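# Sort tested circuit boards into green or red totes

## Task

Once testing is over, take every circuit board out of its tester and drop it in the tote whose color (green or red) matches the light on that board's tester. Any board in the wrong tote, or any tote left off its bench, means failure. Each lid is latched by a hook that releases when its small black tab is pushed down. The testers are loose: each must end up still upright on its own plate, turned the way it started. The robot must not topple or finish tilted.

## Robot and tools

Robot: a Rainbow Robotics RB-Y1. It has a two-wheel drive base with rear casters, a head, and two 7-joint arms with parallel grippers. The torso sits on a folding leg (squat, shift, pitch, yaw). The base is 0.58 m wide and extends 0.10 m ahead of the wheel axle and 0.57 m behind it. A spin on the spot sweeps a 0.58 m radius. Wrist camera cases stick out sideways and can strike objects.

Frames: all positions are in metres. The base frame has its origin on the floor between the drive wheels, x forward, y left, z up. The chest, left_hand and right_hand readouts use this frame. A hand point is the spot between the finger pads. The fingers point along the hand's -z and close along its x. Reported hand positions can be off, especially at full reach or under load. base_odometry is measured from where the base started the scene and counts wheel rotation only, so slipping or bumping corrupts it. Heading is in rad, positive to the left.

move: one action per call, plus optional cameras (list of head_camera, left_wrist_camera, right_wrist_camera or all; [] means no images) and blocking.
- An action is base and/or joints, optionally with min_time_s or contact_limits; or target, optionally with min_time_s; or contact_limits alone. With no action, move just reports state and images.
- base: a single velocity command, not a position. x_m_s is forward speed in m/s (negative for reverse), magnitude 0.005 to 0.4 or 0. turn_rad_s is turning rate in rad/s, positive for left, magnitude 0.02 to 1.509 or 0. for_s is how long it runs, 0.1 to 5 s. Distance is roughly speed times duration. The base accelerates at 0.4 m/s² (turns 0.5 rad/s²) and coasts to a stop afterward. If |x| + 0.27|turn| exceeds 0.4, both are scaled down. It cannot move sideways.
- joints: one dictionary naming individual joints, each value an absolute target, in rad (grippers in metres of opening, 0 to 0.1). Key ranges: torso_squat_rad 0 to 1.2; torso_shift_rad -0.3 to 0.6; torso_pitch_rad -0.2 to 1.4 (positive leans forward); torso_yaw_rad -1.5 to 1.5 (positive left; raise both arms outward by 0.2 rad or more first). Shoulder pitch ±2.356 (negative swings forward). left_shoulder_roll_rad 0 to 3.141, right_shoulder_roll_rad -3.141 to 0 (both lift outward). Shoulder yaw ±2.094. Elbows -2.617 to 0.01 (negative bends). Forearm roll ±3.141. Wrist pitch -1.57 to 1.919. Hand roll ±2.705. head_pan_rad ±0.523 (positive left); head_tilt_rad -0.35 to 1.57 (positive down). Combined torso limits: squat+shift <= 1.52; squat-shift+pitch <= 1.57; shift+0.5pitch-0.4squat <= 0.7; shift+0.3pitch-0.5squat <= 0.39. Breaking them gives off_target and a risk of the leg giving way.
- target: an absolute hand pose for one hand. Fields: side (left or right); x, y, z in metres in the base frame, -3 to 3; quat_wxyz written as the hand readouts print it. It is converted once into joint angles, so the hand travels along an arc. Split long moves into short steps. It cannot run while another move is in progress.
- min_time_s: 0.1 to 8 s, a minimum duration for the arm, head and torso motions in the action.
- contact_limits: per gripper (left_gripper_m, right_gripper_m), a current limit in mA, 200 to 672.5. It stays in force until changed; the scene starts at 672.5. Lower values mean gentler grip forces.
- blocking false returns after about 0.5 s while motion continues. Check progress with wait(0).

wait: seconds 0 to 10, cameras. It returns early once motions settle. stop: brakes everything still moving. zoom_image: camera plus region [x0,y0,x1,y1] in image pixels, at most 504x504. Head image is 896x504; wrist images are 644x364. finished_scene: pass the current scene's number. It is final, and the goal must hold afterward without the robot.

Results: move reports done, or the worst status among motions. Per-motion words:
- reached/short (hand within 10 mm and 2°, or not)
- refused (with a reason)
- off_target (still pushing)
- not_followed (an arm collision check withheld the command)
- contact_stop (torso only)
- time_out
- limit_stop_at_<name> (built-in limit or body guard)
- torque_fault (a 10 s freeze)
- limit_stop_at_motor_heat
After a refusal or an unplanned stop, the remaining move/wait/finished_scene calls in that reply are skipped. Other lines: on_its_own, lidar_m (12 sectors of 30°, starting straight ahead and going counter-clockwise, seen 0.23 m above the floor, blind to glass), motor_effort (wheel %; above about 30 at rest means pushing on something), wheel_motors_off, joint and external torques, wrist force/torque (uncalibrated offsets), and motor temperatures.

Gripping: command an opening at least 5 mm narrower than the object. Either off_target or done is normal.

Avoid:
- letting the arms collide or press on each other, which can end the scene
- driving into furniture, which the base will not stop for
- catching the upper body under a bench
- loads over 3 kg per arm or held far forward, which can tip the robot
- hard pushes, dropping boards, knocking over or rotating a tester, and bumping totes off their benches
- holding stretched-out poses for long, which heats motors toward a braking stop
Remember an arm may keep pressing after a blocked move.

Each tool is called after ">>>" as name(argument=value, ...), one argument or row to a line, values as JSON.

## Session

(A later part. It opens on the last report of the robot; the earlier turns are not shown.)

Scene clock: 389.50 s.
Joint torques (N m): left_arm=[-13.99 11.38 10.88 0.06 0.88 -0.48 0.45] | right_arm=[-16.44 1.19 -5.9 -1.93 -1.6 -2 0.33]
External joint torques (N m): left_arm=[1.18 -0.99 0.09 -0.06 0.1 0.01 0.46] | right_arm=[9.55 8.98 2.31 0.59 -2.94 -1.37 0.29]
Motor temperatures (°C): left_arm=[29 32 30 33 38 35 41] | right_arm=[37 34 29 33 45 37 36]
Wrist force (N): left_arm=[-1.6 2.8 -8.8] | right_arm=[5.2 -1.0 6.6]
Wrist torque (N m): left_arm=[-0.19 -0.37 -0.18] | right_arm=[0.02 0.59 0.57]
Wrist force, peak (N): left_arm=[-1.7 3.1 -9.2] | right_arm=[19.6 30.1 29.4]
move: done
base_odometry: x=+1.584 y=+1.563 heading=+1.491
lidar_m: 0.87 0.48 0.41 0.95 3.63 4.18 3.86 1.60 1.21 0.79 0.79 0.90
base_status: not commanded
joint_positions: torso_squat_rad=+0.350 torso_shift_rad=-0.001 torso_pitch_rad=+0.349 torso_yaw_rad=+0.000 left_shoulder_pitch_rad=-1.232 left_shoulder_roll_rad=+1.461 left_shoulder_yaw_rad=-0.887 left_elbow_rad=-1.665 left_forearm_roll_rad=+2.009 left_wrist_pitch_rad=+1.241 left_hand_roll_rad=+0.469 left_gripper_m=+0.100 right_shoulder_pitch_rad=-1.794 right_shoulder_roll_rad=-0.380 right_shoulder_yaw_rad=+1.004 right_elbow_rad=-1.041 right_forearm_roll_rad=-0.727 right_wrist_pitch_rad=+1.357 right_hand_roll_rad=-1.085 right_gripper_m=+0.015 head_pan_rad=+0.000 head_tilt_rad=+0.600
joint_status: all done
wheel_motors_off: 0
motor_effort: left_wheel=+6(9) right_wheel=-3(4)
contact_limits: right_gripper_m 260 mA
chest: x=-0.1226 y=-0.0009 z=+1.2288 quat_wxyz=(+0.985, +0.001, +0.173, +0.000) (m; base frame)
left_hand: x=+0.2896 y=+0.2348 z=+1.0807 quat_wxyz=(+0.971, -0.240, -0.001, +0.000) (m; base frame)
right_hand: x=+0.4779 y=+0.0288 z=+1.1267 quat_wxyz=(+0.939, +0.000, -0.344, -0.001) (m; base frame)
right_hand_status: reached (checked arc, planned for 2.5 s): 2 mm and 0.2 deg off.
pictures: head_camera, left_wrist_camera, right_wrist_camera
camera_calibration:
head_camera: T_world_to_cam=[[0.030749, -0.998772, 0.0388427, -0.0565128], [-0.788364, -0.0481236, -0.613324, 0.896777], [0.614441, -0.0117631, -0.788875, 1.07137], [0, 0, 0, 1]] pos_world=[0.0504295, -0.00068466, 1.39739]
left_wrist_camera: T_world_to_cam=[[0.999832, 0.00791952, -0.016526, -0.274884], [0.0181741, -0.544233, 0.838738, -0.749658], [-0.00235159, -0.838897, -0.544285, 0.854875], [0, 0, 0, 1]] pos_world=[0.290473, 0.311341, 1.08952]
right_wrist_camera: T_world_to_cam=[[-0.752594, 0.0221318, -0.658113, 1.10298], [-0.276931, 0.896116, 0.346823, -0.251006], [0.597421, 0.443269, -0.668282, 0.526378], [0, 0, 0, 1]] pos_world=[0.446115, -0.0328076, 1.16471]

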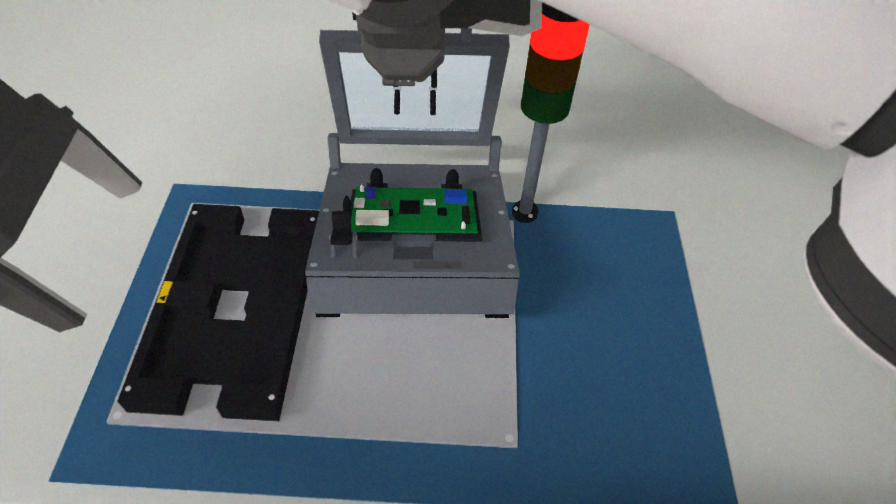

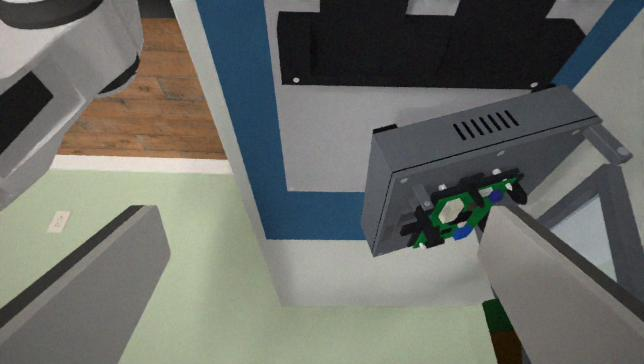

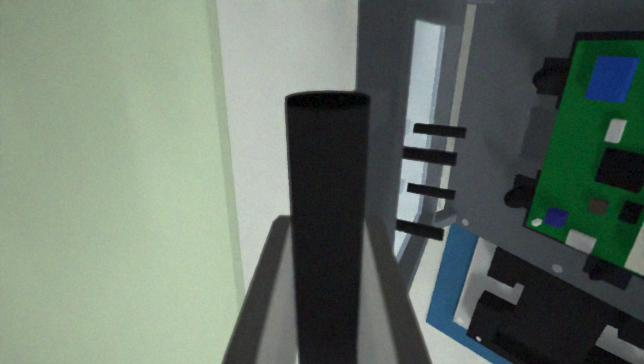

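>>> move(
  target={"side":"right","x":0.455,"y":0.030,"z":1.118,"quat_wxyz":[0.94,0,-0.342,0]},
  min_time_s=2.5,
  cameras=[],
)

>>> move(
  target={"side":"right","x":0.43,"y":0.030,"z":1.11,"quat_wxyz":[0.94,0,-0.342,0]},
  min_time_s=2.5,
  cameras=["head_camera","left_wrist_camera"],
)

Scene clock: 397.53 s.
Joint torques (N m): left_arm=[-14.12 11.42 11.11 0 0.89 -0.46 0.41] | right_arm=[-4.66 1.61 0.7 -0.48 -3.05 -1.45 0.06]
External joint torques (N m): left_arm=[1.05 -0.94 0.32 -0.13 0.11 0.04 0.42] | right_arm=[20.59 8.95 9.82 1.9 -4.45 -0.93 0.02]
Motor temperatures (°C): left_arm=[29 32 30 33 38 35 41] | right_arm=[37 34 29 33 45 37 36]
Wrist force (N): left_arm=[-1.7 2.8 -8.9] | right_arm=[14.3 -3.0 26.5]
Wrist torque (N m): left_arm=[-0.20 -0.36 -0.18] | right_arm=[0.69 0.55 0.14]
Wrist force, peak (N): left_arm=[-1.6 3.2 -9.2] | right_arm=[14.7 -3.5 27.1]
move: done
base_odometry: x=+1.584 y=+1.563 heading=+1.491
lidar_m: 0.87 0.48 0.41 0.95 3.63 4.19 3.86 1.60 1.21 0.79 0.79 0.90
base_status: not commanded
joint_positions: torso_squat_rad=+0.350 torso_shift_rad=-0.001 torso_pitch_rad=+0.348 torso_yaw_rad=+0.000 left_shoulder_pitch_rad=-1.232 left_shoulder_roll_rad=+1.461 left_shoulder_yaw_rad=-0.887 left_elbow_rad=-1.665 left_forearm_roll_rad=+2.009 left_wrist_pitch_rad=+1.241 left_hand_roll_rad=+0.469 left_gripper_m=+0.100 right_shoulder_pitch_rad=-1.757 right_shoulder_roll_rad=-0.421 right_shoulder_yaw_rad=+1.020 right_elbow_rad=-1.200 right_forearm_roll_rad=-0.710 right_wrist_pitch_rad=+1.421 right_hand_roll_rad=-1.170 right_gripper_m=+0.015 head_pan_rad=+0.000 head_tilt_rad=+0.600
joint_status: all done
wheel_motors_off: 0
motor_effort: left_wheel=+5(8) right_wheel=-1(4)
contact_limits: right_gripper_m 260 mA
chest: x=-0.1230 y=-0.0010 z=+1.2289 quat_wxyz=(+0.985, +0.001, +0.173, +0.000) (m; base frame)
left_hand: x=+0.2894 y=+0.2347 z=+1.0810 quat_wxyz=(+0.971, -0.240, -0.001, +0.000) (m; base frame)
right_hand: x=+0.4560 y=+0.0299 z=+1.1222 quat_wxyz=(+0.939, +0.001, -0.345, -0.001) (m; base frame)
right_hand_status: reached (checked arc, planned for 2.5 s): 4 mm and 0.4 deg off.
pictures: none
No camera images: "cameras" was empty.

Scene clock: 400.37 s.
Joint torques (N m): left_arm=[-13.99 11.18 10.91 0.15 0.9 -0.46 0.39] | right_arm=[-9.27 -2.4 -1.8 0.22 -0.88 -2.17 -0.13]
External joint torques (N m): left_arm=[1.18 -1.19 0.12 0.03 0.12 0.03 0.4] | right_arm=[15.1 4.41 8.01 2.52 -2.32 -1.76 -0.17]
Motor temperatures (°C): left_arm=[29 32 30 33 38 35 41] | right_arm=[36 34 29 33 45 37 36]
Wrist force (N): left_arm=[-1.7 2.8 -8.8] | right_arm=[6.1 -1.1 22.2]
Wrist torque (N m): left_arm=[-0.20 -0.38 -0.17] | right_arm=[0.48 0.81 0.29]
Wrist force, peak (N): left_arm=[-1.6 3.0 -9.2] | right_arm=[15.7 0.5 27.1]
move: done
base_odometry: x=+1.584 y=+1.563 heading=+1.491
lidar_m: 0.87 0.47 0.40 0.95 3.63 4.18 3.87 1.60 1.21 0.79 0.79 0.91
base_status: not commanded
joint_positions: torso_squat_rad=+0.350 torso_shift_rad=-0.001 torso_pitch_rad=+0.348 torso_yaw_rad=+0.000 left_shoulder_pitch_rad=-1.232 left_shoulder_roll_rad=+1.461 left_shoulder_yaw_rad=-0.887 left_elbow_rad=-1.665 left_forearm_roll_rad=+2.009 left_wrist_pitch_rad=+1.241 left_hand_roll_rad=+0.469 left_gripper_m=+0.100 right_shoulder_pitch_rad=-1.717 right_shoulder_roll_rad=-0.455 right_shoulder_yaw_rad=+1.039 right_elbow_rad=-1.353 right_forearm_roll_rad=-0.692 right_wrist_pitch_rad=+1.483 right_hand_roll_rad=-1.258 right_gripper_m=+0.015 head_pan_rad=+0.000 head_tilt_rad=+0.600
joint_status: all done
wheel_motors_off: 0
motor_effort: left_wheel=+5(6) right_wheel=-2(3)
contact_limits: right_gripper_m 260 mA
chest: x=-0.1228 y=-0.0010 z=+1.2289 quat_wxyz=(+0.985, +0.001, +0.173, +0.000) (m; base frame)
left_hand: x=+0.2894 y=+0.2347 z=+1.0809 quat_wxyz=(+0.971, -0.240, -0.001, +0.000) (m; base frame)
right_hand: x=+0.4308 y=+0.0304 z=+1.1125 quat_wxyz=(+0.939, +0.001, -0.344, +0.000) (m; base frame)
right_hand_status: reached (checked arc, planned for 2.5 s): 3 mm and 0.2 deg off.
pictures: head_camera, left_wrist_camera
camera_calibration:
head_camera: T_world_to_cam=[[0.0306556, -0.998776, 0.0388126, -0.0565217], [-0.788152, -0.0480355, -0.613603, 0.896987], [0.614716, -0.0117799, -0.78866, 1.0713], [0, 0, 0, 1]] pos_world=[0.0501519, -0.000745584, 1.39748]
left_wrist_camera: T_world_to_cam=[[0.999838, 0.00784042, -0.0161753, -0.275095], [0.0178367, -0.544269, 0.838721, -0.74972], [-0.00222779, -0.838874, -0.544321, 0.854914], [0, 0, 0, 1]] pos_world=[0.290328, 0.311273, 1.0897]

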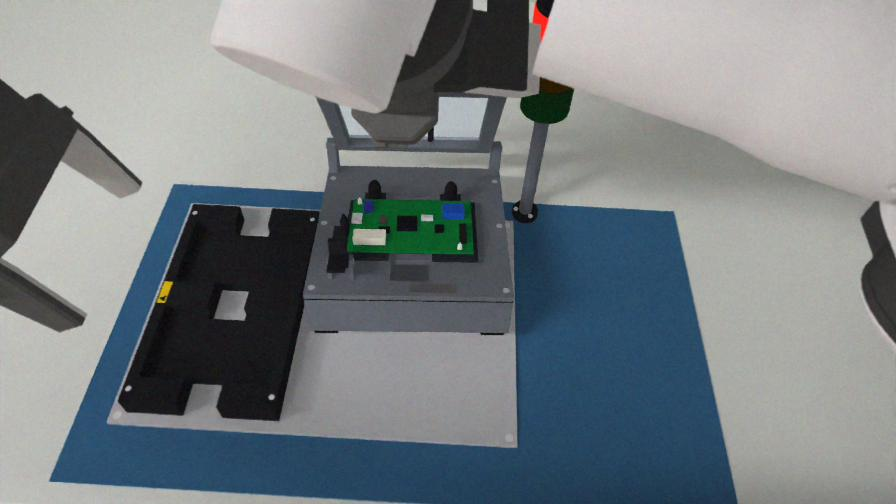

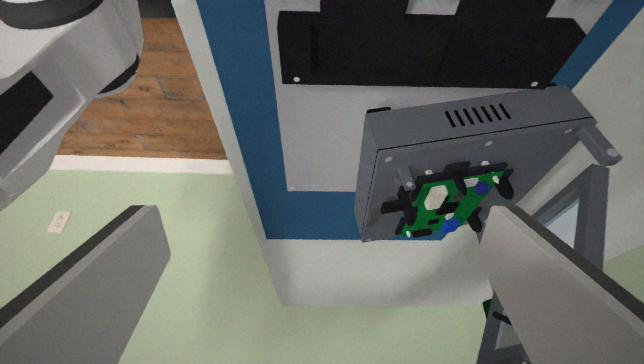

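>>> move(
  target={"side":"right","x":0.405,"y":0.030,"z":1.097,"quat_wxyz":[0.94,0,-0.342,0]},
  min_time_s=2,
)

Scene clock: 425.13 s.
Joint torques (N m): left_arm=[-14.08 11.37 10.73 0.03 0.91 -0.47 0.41] | right_arm=[-10.72 -9.28 -3.21 2.66 0.79 -0.01 -0.02]
External joint torques (N m): left_arm=[1.09 -1 -0.06 -0.09 0.13 0.02 0.41] | right_arm=[12.72 -3.04 7.03 4.99 -0.68 0.3 -0.06]
Motor temperatures (°C): left_arm=[29 32 30 33 38 35 41] | right_arm=[36 34 28 33 45 37 36]
Wrist force (N): left_arm=[-1.7 3.2 -8.9] | right_arm=[1.6 10.9 18.4]
Wrist torque (N m): left_arm=[-0.23 -0.38 -0.19] | right_arm=[0.12 0.57 0.27]
Wrist force, peak (N): left_arm=[-1.5 3.3 -9.2] | right_arm=[6.3 -0.4 23.5]
move: done
base_odometry: x=+1.584 y=+1.563 heading=+1.491
lidar_m: 0.87 0.48 0.41 0.94 3.63 4.18 3.86 1.61 1.21 0.79 0.78 0.89
base_status: not commanded
joint_positions: torso_squat_rad=+0.350 torso_shift_rad=-0.001 torso_pitch_rad=+0.349 torso_yaw_rad=+0.000 left_shoulder_pitch_rad=-1.232 left_shoulder_roll_rad=+1.461 left_shoulder_yaw_rad=-0.887 left_elbow_rad=-1.665 left_forearm_roll_rad=+2.009 left_wrist_pitch_rad=+1.241 left_hand_roll_rad=+0.469 left_gripper_m=+0.100 right_shoulder_pitch_rad=-1.675 right_shoulder_roll_rad=-0.475 right_shoulder_yaw_rad=+1.065 right_elbow_rad=-1.488 right_forearm_roll_rad=-0.667 right_wrist_pitch_rad=+1.534 right_hand_roll_rad=-1.343 right_gripper_m=+0.015 head_pan_rad=+0.000 head_tilt_rad=+0.600
joint_status: all done
wheel_motors_off: 0
motor_effort: left_wheel=+5(7) right_wheel=-1(3)
contact_limits: right_gripper_m 260 mA
chest: x=-0.1227 y=-0.0009 z=+1.2288 quat_wxyz=(+0.985, +0.001, +0.173, +0.000) (m; base frame)
left_hand: x=+0.2895 y=+0.2349 z=+1.0807 quat_wxyz=(+0.971, -0.240, -0.001, +0.000) (m; base frame)
right_hand: x=+0.4051 y=+0.0317 z=+1.0988 quat_wxyz=(+0.939, +0.002, -0.343, +0.001) (m; base frame)
right_hand_status: reached (checked arc, planned for 2.0 s): 2 mm and 0.2 deg off.
pictures: head_camera, left_wrist_camera, right_wrist_camera
camera_calibration:
head_camera: T_world_to_cam=[[0.0308785, -0.998765, 0.038934, -0.0565208], [-0.788354, -0.048282, -0.613325, 0.89675], [0.614447, -0.0117552, -0.788871, 1.07139], [0, 0, 0, 1]] pos_world=[0.050387, -0.000559608, 1.39739]
left_wrist_camera: T_world_to_cam=[[0.999831, 0.00804811, -0.0165209, -0.27485], [0.01824, -0.544154, 0.838787, -0.749664], [-0.00223924, -0.838947, -0.544209, 0.854869], [0, 0, 0, 1]] pos_world=[0.290391, 0.311469, 1.08949]
right_wrist_camera: T_world_to_cam=[[-0.753542, 0.0197131, -0.657104, 1.02916], [-0.28051, 0.894347, 0.348509, -0.26444], [0.594549, 0.44694, -0.668398, 0.551124], [0, 0, 0, 1]] pos_world=[0.373665, -0.0301062, 1.13679]

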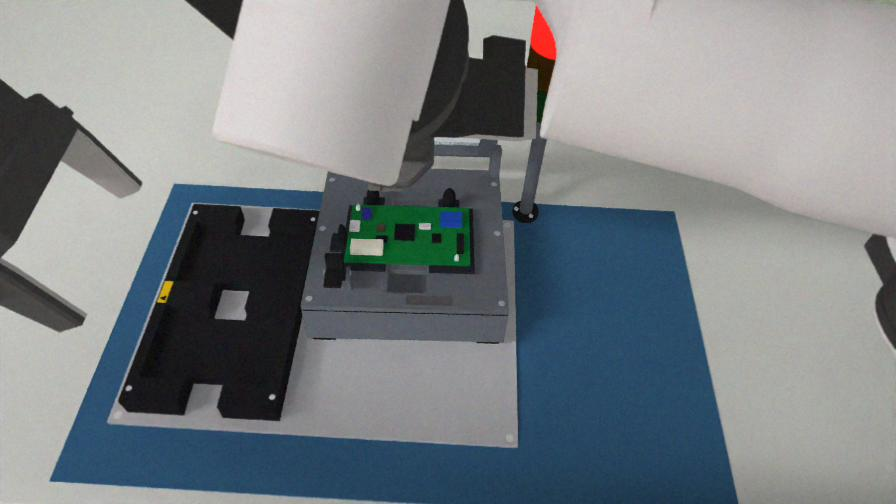

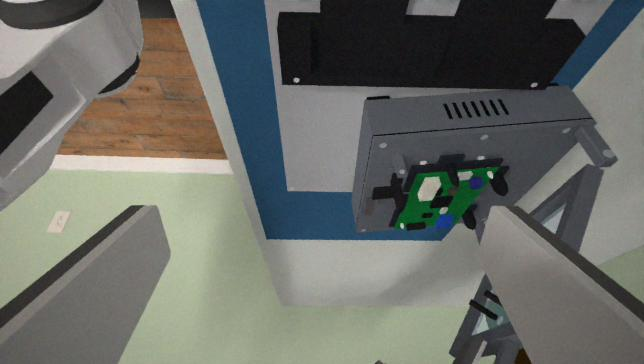

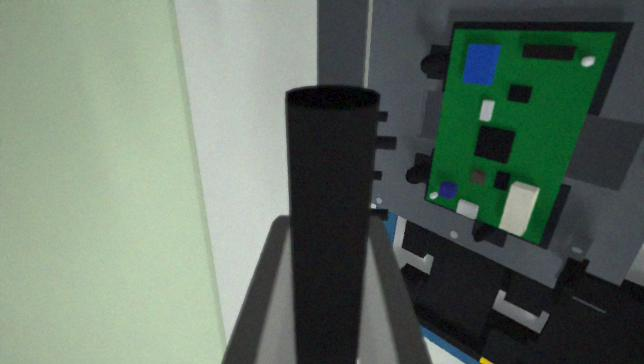

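>>> move(
  target={"side":"right","x":0.392,"y":0.030,"z":1.084,"quat_wxyz":[0.94,0,-0.342,0]},
  min_time_s=2,
)

>>> zoom_image(
  camera="head_camera",
  region=[260, 180, 560, 380],
)

>>> zoom_image(
  camera="left_wrist_camera",
  region=[250, 50, 644, 364],
)

Scene clock: 434.77 s.
Joint torques (N m): left_arm=[-14 11.36 11 0.1 0.9 -0.48 0.48] | right_arm=[-15.51 -10.51 -6.45 1.34 2.23 0.24 -0.04]
External joint torques (N m): left_arm=[1.17 -1.01 0.21 -0.02 0.12 0 0.49] | right_arm=[7.44 -4.64 3.9 3.78 0.76 0.48 -0.08]
Motor temperatures (°C): left_arm=[29 32 30 33 38 35 41] | right_arm=[36 34 28 33 45 37 36]
Wrist force (N): left_arm=[-1.5 3.1 -9.1] | right_arm=[-4.7 12.9 5.9]
Wrist torque (N m): left_arm=[-0.24 -0.35 -0.17] | right_arm=[-0.07 0.64 0.25]
Wrist force, peak (N): left_arm=[-1.5 3.4 -9.1] | right_arm=[2.4 13.0 21.1]
move: done
base_odometry: x=+1.584 y=+1.563 heading=+1.491
lidar_m: 0.87 0.48 0.40 0.96 3.63 4.19 3.87 1.60 1.21 0.79 0.78 0.91
base_status: not commanded
joint_positions: torso_squat_rad=+0.350 torso_shift_rad=+0.000 torso_pitch_rad=+0.349 torso_yaw_rad=+0.000 left_shoulder_pitch_rad=-1.232 left_shoulder_roll_rad=+1.461 left_shoulder_yaw_rad=-0.887 left_elbow_rad=-1.665 left_forearm_roll_rad=+2.009 left_wrist_pitch_rad=+1.241 left_hand_roll_rad=+0.469 left_gripper_m=+0.100 right_shoulder_pitch_rad=-1.644 right_shoulder_roll_rad=-0.479 right_shoulder_yaw_rad=+1.086 right_elbow_rad=-1.544 right_forearm_roll_rad=-0.646 right_wrist_pitch_rad=+1.550 right_hand_roll_rad=-1.387 right_gripper_m=+0.015 head_pan_rad=+0.000 head_tilt_rad=+0.600
joint_status: all done
wheel_motors_off: 0
motor_effort: left_wheel=+5(7) right_wheel=-2(3)
contact_limits: right_gripper_m 260 mA
chest: x=-0.1225 y=-0.0008 z=+1.2288 quat_wxyz=(+0.985, +0.001, +0.174, +0.000) (m; base frame)
left_hand: x=+0.2897 y=+0.2350 z=+1.0805 quat_wxyz=(+0.971, -0.240, -0.001, +0.000) (m; base frame)
right_hand: x=+0.3921 y=+0.0316 z=+1.0849 quat_wxyz=(+0.940, +0.001, -0.341, +0.001) (m; base frame)
right_hand_status: reached (checked arc, planned for 2.0 s): 2 mm and 0.2 deg off.
pictures: head_camera, left_wrist_camera, right_wrist_camera
camera_calibration:
head_camera: T_world_to_cam=[[0.0309285, -0.99876, 0.0390229, -0.0565632], [-0.788564, -0.048372, -0.613047, 0.89653], [0.614174, -0.0118115, -0.789082, 1.07147], [0, 0, 0, 1]] pos_world=[0.0506494, -0.000470394, 1.3973]
left_wrist_camera: T_world_to_cam=[[0.999825, 0.00808293, -0.0168674, -0.27463], [0.0185499, -0.54407, 0.838835, -0.749629], [-0.00239681, -0.839001, -0.544124, 0.854786], [0, 0, 0, 1]] pos_world=[0.290536, 0.311536, 1.08929]
right_wrist_camera: T_world_to_cam=[[-0.756387, 0.0192062, -0.653842, 1.0078], [-0.278997, 0.894616, 0.349032, -0.264308], [0.591641, 0.446423, -0.671317, 0.553933], [0, 0, 0, 1]] pos_world=[0.360818, -0.0301904, 1.12306]

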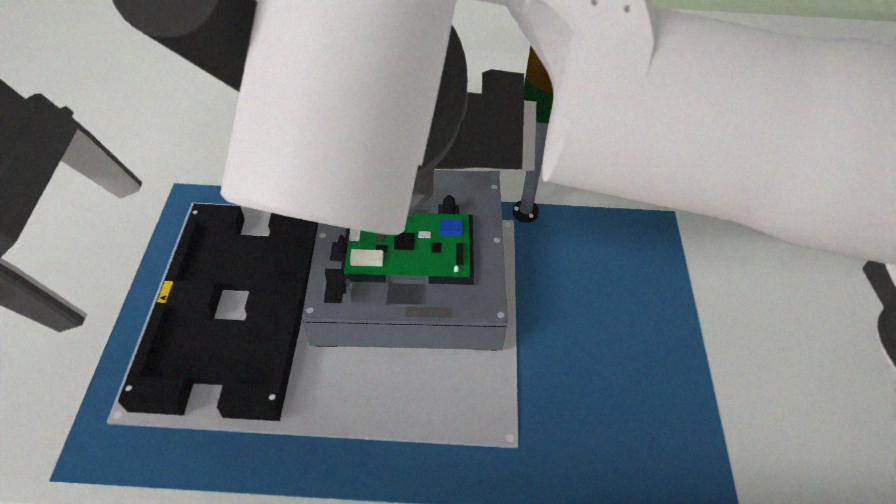

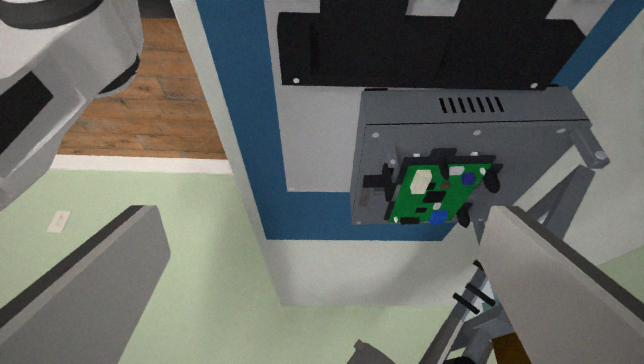

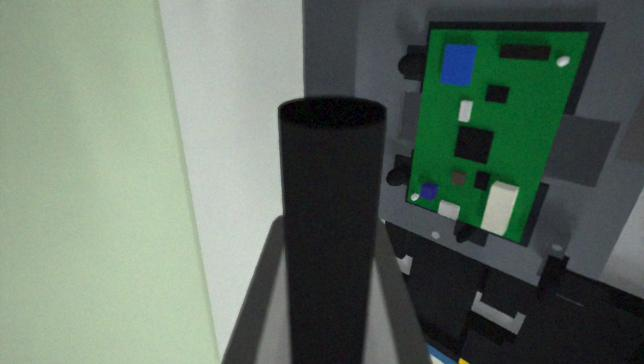

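Scaled by 1.680 from the camera's 896x504 image, which has a finer 1280x720 frame.

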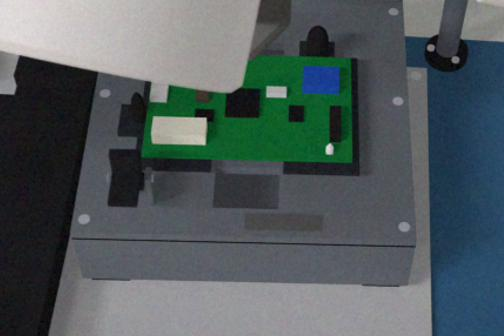

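Scaled by 1.279 from the camera's 644x364 image, which has a finer 920x520 frame.

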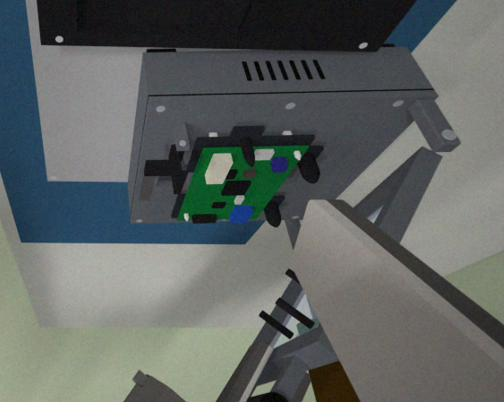

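>>> move(
  target={"side":"right","x":0.386,"y":0.030,"z":1.07,"quat_wxyz":[0.94,0,-0.342,0]},
  min_time_s=2,
)

>>> zoom_image(
  camera="head_camera",
  region=[260, 180, 560, 380],
)

>>> zoom_image(
  camera="left_wrist_camera",
  region=[250, 50, 644, 364],
)

Scene clock: 445.90 s.
Joint torques (N m): left_arm=[-13.78 11.35 11.1 0.02 0.83 -0.44 0.44] | right_arm=[-11.25 -5.15 -4.46 1.34 0.18 -0.07 -0.14]
External joint torques (N m): left_arm=[1.39 -1.02 0.31 -0.1 0.05 0.05 0.44] | right_arm=[11.42 0.44 5.9 3.91 -1.3 0.13 -0.17]
Motor temperatures (°C): left_arm=[29 32 30 33 38 35 41] | right_arm=[36 34 28 32 45 37 36]
Wrist force (N): left_arm=[-1.6 3.1 -8.8] | right_arm=[1.3 12.0 9.8]
Wrist torque (N m): left_arm=[-0.23 -0.37 -0.18] | right_arm=[-0.12 -0.03 0.29]
Wrist force, peak (N): left_arm=[-1.6 3.1 -9.2] | right_arm=[1.6 12.8 9.7]
move: done
base_odometry: x=+1.584 y=+1.563 heading=+1.491
lidar_m: 0.87 0.47 0.41 0.96 3.64 4.19 3.86 1.60 1.21 0.79 0.78 0.90
base_status: not commanded
joint_positions: torso_squat_rad=+0.350 torso_shift_rad=+0.000 torso_pitch_rad=+0.349 torso_yaw_rad=+0.000 left_shoulder_pitch_rad=-1.232 left_shoulder_roll_rad=+1.461 left_shoulder_yaw_rad=-0.887 left_elbow_rad=-1.665 left_forearm_roll_rad=+2.009 left_wrist_pitch_rad=+1.241 left_hand_roll_rad=+0.469 left_gripper_m=+0.100 right_shoulder_pitch_rad=-1.617 right_shoulder_roll_rad=-0.478 right_shoulder_yaw_rad=+1.107 right_elbow_rad=-1.570 right_forearm_roll_rad=-0.618 right_wrist_pitch_rad=+1.546 right_hand_roll_rad=-1.416 right_gripper_m=+0.016 head_pan_rad=+0.000 head_tilt_rad=+0.600
joint_status: all done
wheel_motors_off: 0
motor_effort: left_wheel=+5(7) right_wheel=-1(3)
contact_limits: right_gripper_m 260 mA
chest: x=-0.1225 y=-0.0008 z=+1.2288 quat_wxyz=(+0.985, +0.001, +0.174, +0.000) (m; base frame)
left_hand: x=+0.2897 y=+0.2350 z=+1.0805 quat_wxyz=(+0.971, -0.240, -0.001, +0.000) (m; base frame)
right_hand: x=+0.3860 y=+0.0309 z=+1.0721 quat_wxyz=(+0.939, +0.001, -0.343, +0.001) (m; base frame)
right_hand_status: reached (checked arc, planned for 2.0 s): 2 mm and 0.2 deg off.
pictures: head_camera, left_wrist_camera, right_wrist_camera
camera_calibration:
head_camera: T_world_to_cam=[[0.0309413, -0.998759, 0.0390181, -0.0565557], [-0.788564, -0.0483791, -0.613046, 0.896529], [0.614173, -0.0117998, -0.789083, 1.07147], [0, 0, 0, 1]] pos_world=[0.0506501, -0.000469068, 1.3973]
left_wrist_camera: T_world_to_cam=[[0.999825, 0.00809605, -0.0168696, -0.274627], [0.0185589, -0.544073, 0.838832, -0.749625], [-0.00238707, -0.838999, -0.544128, 0.854792], [0, 0, 0, 1]] pos_world=[0.290532, 0.311542, 1.08929]
right_wrist_camera: T_world_to_cam=[[-0.754176, 0.0201568, -0.656363, 0.996614], [-0.279475, 0.894636, 0.348597, -0.26029], [0.594232, 0.446341, -0.66908, 0.545809], [0, 0, 0, 1]] pos_world=[0.354541, -0.03084, 1.11007]

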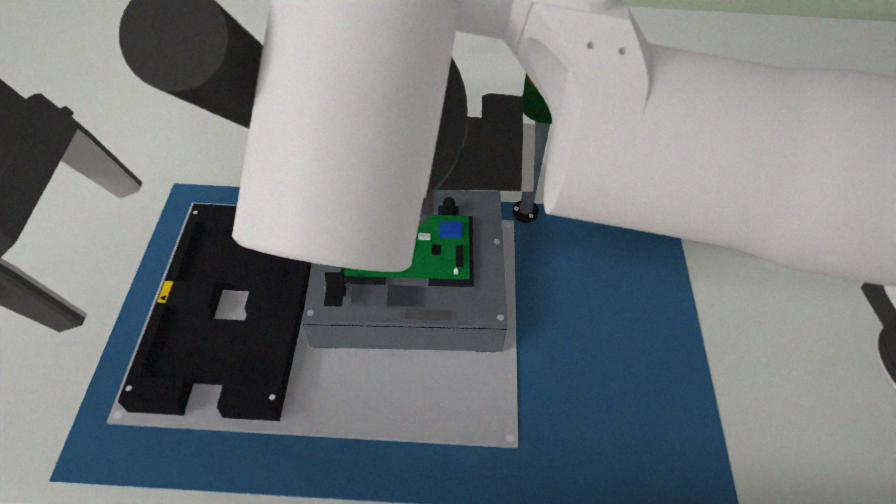

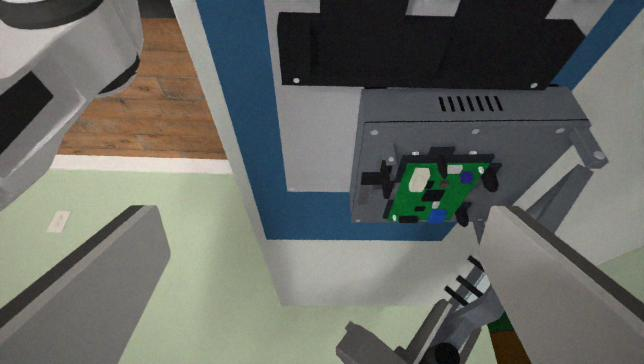

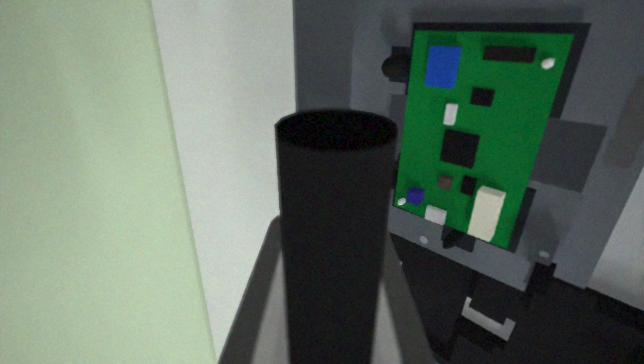

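Scaled by 1.680 from the camera's 896x504 image, which has a finer 1280x720 frame.

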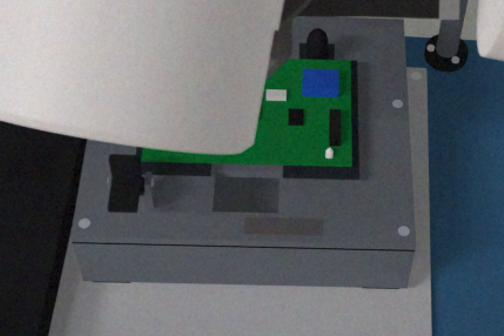

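Scaled by 1.279 from the camera's 644x364 image, which has a finer 920x520 frame.

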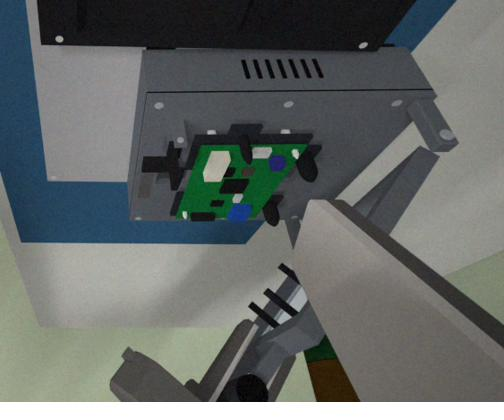

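>>> move(
  target={"side":"right","x":0.410,"y":0.031,"z":1.087,"quat_wxyz":[0.966,0,-0.259,0]},
  min_time_s=2,
  cameras=[],
)

>>> move(
  target={"side":"right","x":0.441,"y":0.031,"z":1.099,"quat_wxyz":[0.985,0,-0.174,0]},
  min_time_s=2,
)

Scene clock: 483.47 s.
Joint torques (N m): left_arm=[-13.88 11.17 10.97 0.14 0.89 -0.45 0.42] | right_arm=[-22.89 0.41 -10.57 -4.05 -1.05 -2.8 0.21]
External joint torques (N m): left_arm=[1.29 -1.2 0.19 0.03 0.11 0.04 0.43] | right_arm=[1.62 7.16 -1.21 -1.4 -2.21 -2.42 0.18]
Motor temperatures (°C): left_arm=[29 32 30 33 38 35 41] | right_arm=[35 34 28 32 45 36 36]
Wrist force (N): left_arm=[-1.6 3.2 -8.9] | right_arm=[-0.4 -0.2 -11.0]
Wrist torque (N m): left_arm=[-0.25 -0.36 -0.17] | right_arm=[-0.48 -0.05 0.53]
Wrist force, peak (N): left_arm=[-1.7 3.3 -9.2] | right_arm=[-2.0 24.2 7.3]
move: done
base_odometry: x=+1.584 y=+1.563 heading=+1.490
lidar_m: 0.87 0.48 0.41 0.95 3.63 4.18 3.86 1.61 1.22 0.78 0.78 0.91
base_status: not commanded
joint_positions: torso_squat_rad=+0.350 torso_shift_rad=+0.000 torso_pitch_rad=+0.350 torso_yaw_rad=+0.000 left_shoulder_pitch_rad=-1.232 left_shoulder_roll_rad=+1.461 left_shoulder_yaw_rad=-0.887 left_elbow_rad=-1.665 left_forearm_roll_rad=+2.009 left_wrist_pitch_rad=+1.241 left_hand_roll_rad=+0.469 left_gripper_m=+0.100 right_shoulder_pitch_rad=-1.708 right_shoulder_roll_rad=-0.425 right_shoulder_yaw_rad=+1.005 right_elbow_rad=-1.277 right_forearm_roll_rad=-0.830 right_wrist_pitch_rad=+1.525 right_hand_roll_rad=-1.189 right_gripper_m=+0.017 head_pan_rad=+0.000 head_tilt_rad=+0.600
joint_status: all done
wheel_motors_off: 0
motor_effort: left_wheel=+6(8) right_wheel=-2(3)
contact_limits: right_gripper_m 260 mA
chest: x=-0.1222 y=-0.0009 z=+1.2288 quat_wxyz=(+0.985, +0.001, +0.174, +0.000) (m; base frame)
left_hand: x=+0.2899 y=+0.2349 z=+1.0803 quat_wxyz=(+0.971, -0.240, +0.000, +0.000) (m; base frame)
right_hand: x=+0.4109 y=+0.0297 z=+1.0870 quat_wxyz=(+0.966, -0.001, -0.259, -0.001) (m; base frame)
right_hand_status: reached (checked arc, planned for 2.0 s): 2 mm and 0.2 deg off.
pictures: none
No camera images: "cameras" was empty.

Scene clock: 486.10 s.
Joint torques (N m): left_arm=[-14.09 11.15 11.12 0.06 0.89 -0.44 0.48] | right_arm=[-18.23 -8.68 -4.4 -0.02 0.99 -0.37 0.27]
External joint torques (N m): left_arm=[1.09 -1.22 0.33 -0.06 0.11 0.05 0.48] | right_arm=[8.13 -0.32 1.53 3.15 0.21 0.12 0.25]
Motor temperatures (°C): left_arm=[29 32 30 33 38 35 41] | right_arm=[35 34 28 32 45 37 36]
Wrist force (N): left_arm=[-1.7 3.0 -8.7] | right_arm=[-1.5 13.0 0.9]
Wrist torque (N m): left_arm=[-0.22 -0.37 -0.18] | right_arm=[-0.21 0.68 0.50]
Wrist force, peak (N): left_arm=[-1.7 3.4 -9.2] | right_arm=[4.4 36.2 31.3]
move: done
base_odometry: x=+1.584 y=+1.563 heading=+1.491
lidar_m: 0.87 0.47 0.41 0.95 3.63 4.19 3.86 1.61 1.21 0.78 0.78 0.91
base_status: not commanded
joint_positions: torso_squat_rad=+0.350 torso_shift_rad=+0.000 torso_pitch_rad=+0.349 torso_yaw_rad=+0.000 left_shoulder_pitch_rad=-1.232 left_shoulder_roll_rad=+1.461 left_shoulder_yaw_rad=-0.887 left_elbow_rad=-1.665 left_forearm_roll_rad=+2.009 left_wrist_pitch_rad=+1.241 left_hand_roll_rad=+0.469 left_gripper_m=+0.100 right_shoulder_pitch_rad=-1.866 right_shoulder_roll_rad=-0.273 right_shoulder_yaw_rad=+0.918 right_elbow_rad=-0.732 right_forearm_roll_rad=-0.990 right_wrist_pitch_rad=+1.479 right_hand_roll_rad=-0.857 right_gripper_m=+0.015 head_pan_rad=+0.000 head_tilt_rad=+0.600
joint_status: all done
wheel_motors_off: 0
motor_effort: left_wheel=+7(11) right_wheel=-1(7)
contact_limits: right_gripper_m 260 mA
chest: x=-0.1224 y=-0.0007 z=+1.2288 quat_wxyz=(+0.985, +0.000, +0.174, +0.000) (m; base frame)
left_hand: x=+0.2897 y=+0.2351 z=+1.0805 quat_wxyz=(+0.971, -0.240, -0.001, +0.000) (m; base frame)
right_hand: x=+0.4400 y=+0.0316 z=+1.1002 quat_wxyz=(+0.984, +0.003, -0.179, +0.001) (m; base frame)
right_hand_status: reached (checked arc, planned for 2.0 s): 2 mm and 0.6 deg off.
pictures: head_camera, left_wrist_camera, right_wrist_camera
camera_calibration:
head_camera: T_world_to_cam=[[0.0310499, -0.998752, 0.0391146, -0.0565821], [-0.788574, -0.0485238, -0.613022, 0.896531], [0.614155, -0.0118105, -0.789097, 1.07147], [0, 0, 0, 1]] pos_world=[0.0506923, -0.000353798, 1.3973]
left_wrist_camera: T_world_to_cam=[[0.999823, 0.00820891, -0.0169155, -0.274609], [0.018659, -0.544, 0.838878, -0.74962], [-0.00231573, -0.839045, -0.544057, 0.854779], [0, 0, 0, 1]] pos_world=[0.290527, 0.31166, 1.08924]
right_wrist_camera: T_world_to_cam=[[-0.929938, 0.0200339, -0.367169, 0.814989], [-0.148118, 0.893518, 0.423896, -0.396229], [0.336565, 0.448581, -0.827949, 0.820352], [0, 0, 0, 1]] pos_world=[0.423099, -0.0302838, 1.14641]

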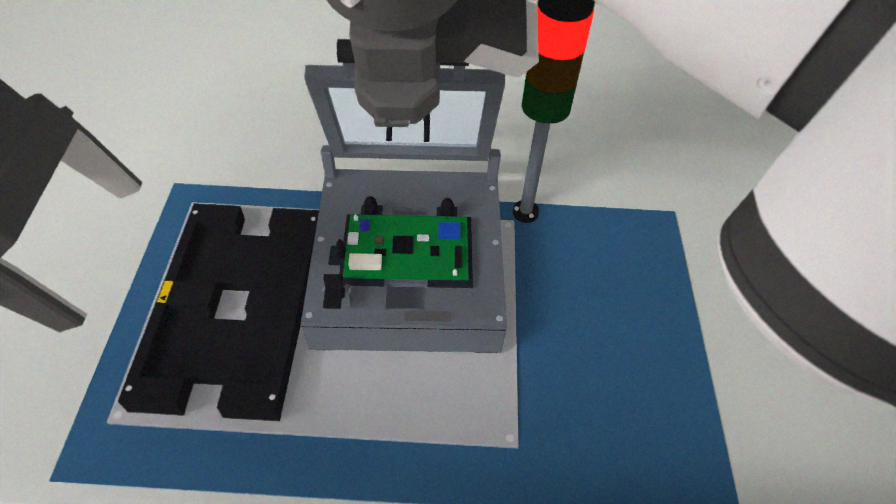

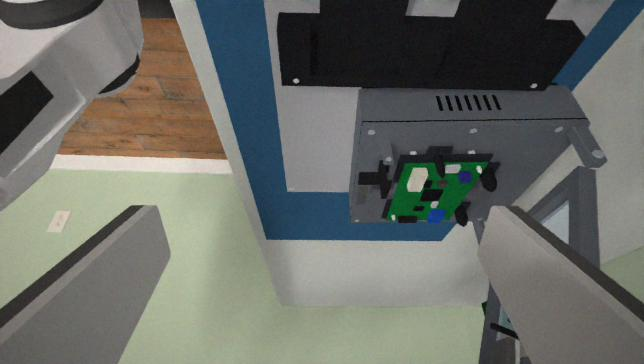

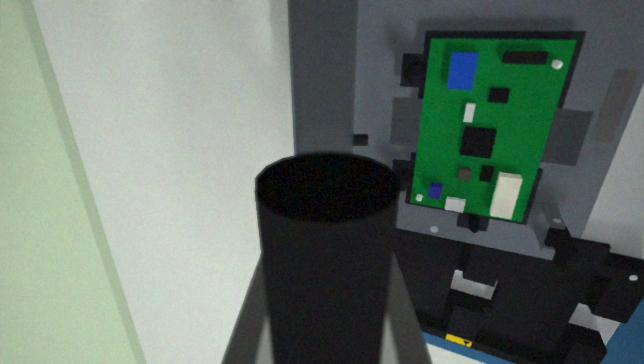

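>>> move(
  target={"side":"right","x":0.464,"y":0.031,"z":1.104,"quat_wxyz":[0.996,0,-0.087,0]},
  min_time_s=2,
  cameras=[],
)

>>> move(
  target={"side":"right","x":0.487,"y":0.031,"z":1.105,"quat_wxyz":[1,0,0,0]},
  min_time_s=2,
)

Scene clock: 493.13 s.
Joint torques (N m): left_arm=[-13.98 11.08 10.95 0.12 0.92 -0.44 0.41] | right_arm=[-15.53 -10.71 -1.87 1.17 1 -1.41 0.24]
External joint torques (N m): left_arm=[1.2 -1.28 0.16 0.01 0.14 0.05 0.41] | right_arm=[11.3 -1.21 0.31 4.99 0.51 -0.72 0.22]
Motor temperatures (°C): left_arm=[29 32 30 33 38 35 41] | right_arm=[36 34 28 32 45 37 36]
Wrist force (N): left_arm=[-1.7 3.1 -9.1] | right_arm=[-3.6 18.8 5.6]
Wrist torque (N m): left_arm=[-0.24 -0.38 -0.19] | right_arm=[-1.49 1.11 0.44]
Wrist force, peak (N): left_arm=[-1.8 3.4 -9.1] | right_arm=[4.6 36.1 39.2]
move: short
base_odometry: x=+1.584 y=+1.563 heading=+1.491
lidar_m: 0.87 0.48 0.41 0.96 3.63 4.18 3.86 1.59 1.21 0.78 0.78 0.91
base_status: not commanded
joint_positions: torso_squat_rad=+0.350 torso_shift_rad=-0.001 torso_pitch_rad=+0.349 torso_yaw_rad=+0.000 left_shoulder_pitch_rad=-1.232 left_shoulder_roll_rad=+1.461 left_shoulder_yaw_rad=-0.887 left_elbow_rad=-1.665 left_forearm_roll_rad=+2.009 left_wrist_pitch_rad=+1.241 left_hand_roll_rad=+0.469 left_gripper_m=+0.100 right_shoulder_pitch_rad=-1.992 right_shoulder_roll_rad=-0.146 right_shoulder_yaw_rad=+0.840 right_elbow_rad=-0.268 right_forearm_roll_rad=-1.060 right_wrist_pitch_rad=+1.328 right_hand_roll_rad=-0.581 right_gripper_m=+0.015 head_pan_rad=+0.000 head_tilt_rad=+0.600
joint_status: all done
wheel_motors_off: 0
motor_effort: left_wheel=+8(10) right_wheel=-3(5)
contact_limits: right_gripper_m 260 mA
chest: x=-0.1226 y=-0.0005 z=+1.2288 quat_wxyz=(+0.985, +0.000, +0.173, +0.000) (m; base frame)
left_hand: x=+0.2895 y=+0.2353 z=+1.0806 quat_wxyz=(+0.971, -0.240, -0.001, +0.000) (m; base frame)
right_hand: x=+0.4633 y=+0.0320 z=+1.1057 quat_wxyz=(+0.985, +0.040, -0.170, +0.005) (m; base frame)
right_hand_status: short (checked arc, as near as the solve gets, planned for 2.0 s): 2 mm and 10.7 deg off. The place is met; only the turn is off.
pictures: none
No camera images: "cameras" was empty.

Scene clock: 495.47 s.
Joint torques (N m): left_arm=[-14.13 11.17 11 0.02 0.89 -0.45 0.49] | right_arm=[-4.94 -10.87 -1.31 2.6 0.29 -0.49 -0.04]
External joint torques (N m): left_arm=[1.05 -1.19 0.21 -0.1 0.11 0.04 0.5] | right_arm=[22.34 -1.45 0.98 6.85 -0.08 0.41 -0.06]
Motor temperatures (°C): left_arm=[29 32 30 33 38 35 41] | right_arm=[36 34 28 32 45 37 36]
Wrist force (N): left_arm=[-1.5 3.2 -8.8] | right_arm=[4.6 23.0 22.0]
Wrist torque (N m): left_arm=[-0.25 -0.36 -0.17] | right_arm=[-2.17 1.42 0.79]
Wrist force, peak (N): left_arm=[-1.6 3.3 -9.1] | right_arm=[5.0 23.0 22.8]
move: short
base_odometry: x=+1.584 y=+1.563 heading=+1.491
lidar_m: 0.88 0.47 0.40 0.95 3.62 4.18 3.87 1.61 1.21 0.78 0.77 0.90
base_status: not commanded
joint_positions: torso_squat_rad=+0.350 torso_shift_rad=-0.001 torso_pitch_rad=+0.348 torso_yaw_rad=+0.000 left_shoulder_pitch_rad=-1.232 left_shoulder_roll_rad=+1.461 left_shoulder_yaw_rad=-0.887 left_elbow_rad=-1.665 left_forearm_roll_rad=+2.009 left_wrist_pitch_rad=+1.241 left_hand_roll_rad=+0.469 left_gripper_m=+0.100 right_shoulder_pitch_rad=-1.964 right_shoulder_roll_rad=-0.178 right_shoulder_yaw_rad=+0.806 right_elbow_rad=-0.269 right_forearm_roll_rad=-1.079 right_wrist_pitch_rad=+1.212 right_hand_roll_rad=-0.542 right_gripper_m=+0.021 head_pan_rad=+0.000 head_tilt_rad=+0.600
joint_status: all done
wheel_motors_off: 0
motor_effort: left_wheel=+7(9) right_wheel=-3(5)
contact_limits: right_gripper_m 260 mA
chest: x=-0.1228 y=-0.0006 z=+1.2289 quat_wxyz=(+0.985, +0.000, +0.173, +0.000) (m; base frame)
left_hand: x=+0.2893 y=+0.2352 z=+1.0808 quat_wxyz=(+0.971, -0.240, -0.001, +0.000) (m; base frame)
right_hand: x=+0.4865 y=+0.0326 z=+1.1086 quat_wxyz=(+0.975, +0.087, -0.203, +0.002) (m; base frame)
right_hand_status: short (checked arc, as near as the solve gets, planned for 2.0 s): 4 mm and 25.5 deg off. The place is met; only the turn is off.
pictures: head_camera, left_wrist_camera, right_wrist_camera
camera_calibration:
head_camera: T_world_to_cam=[[0.0311065, -0.998741, 0.0393451, -0.0567042], [-0.788109, -0.0487189, -0.613604, 0.897028], [0.614749, -0.0119212, -0.788633, 1.07127], [0, 0, 0, 1]] pos_world=[0.0501588, -0.000159695, 1.39749]
left_wrist_camera: T_world_to_cam=[[0.999835, 0.00829149, -0.016166, -0.275122], [0.0180754, -0.543824, 0.839005, -0.749814], [-0.00183486, -0.839158, -0.543884, 0.85478], [0, 0, 0, 1]] pos_world=[0.290198, 0.31181, 1.08955]
right_wrist_camera: T_world_to_cam=[[-0.911558, 0.0546778, -0.40752, 0.895934], [-0.200673, 0.805902, 0.557003, -0.512887], [0.358877, 0.589519, -0.723654, 0.680147], [0, 0, 0, 1]] pos_world=[0.469684, -0.0366106, 1.14298]

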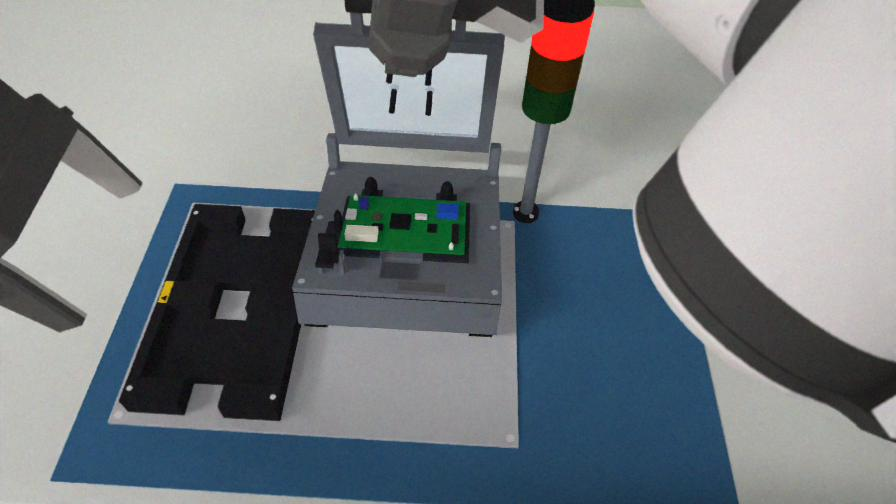

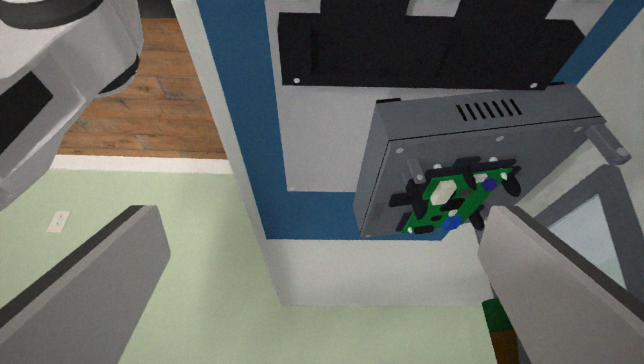

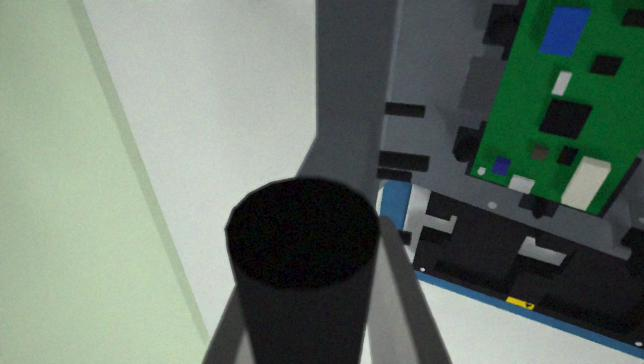

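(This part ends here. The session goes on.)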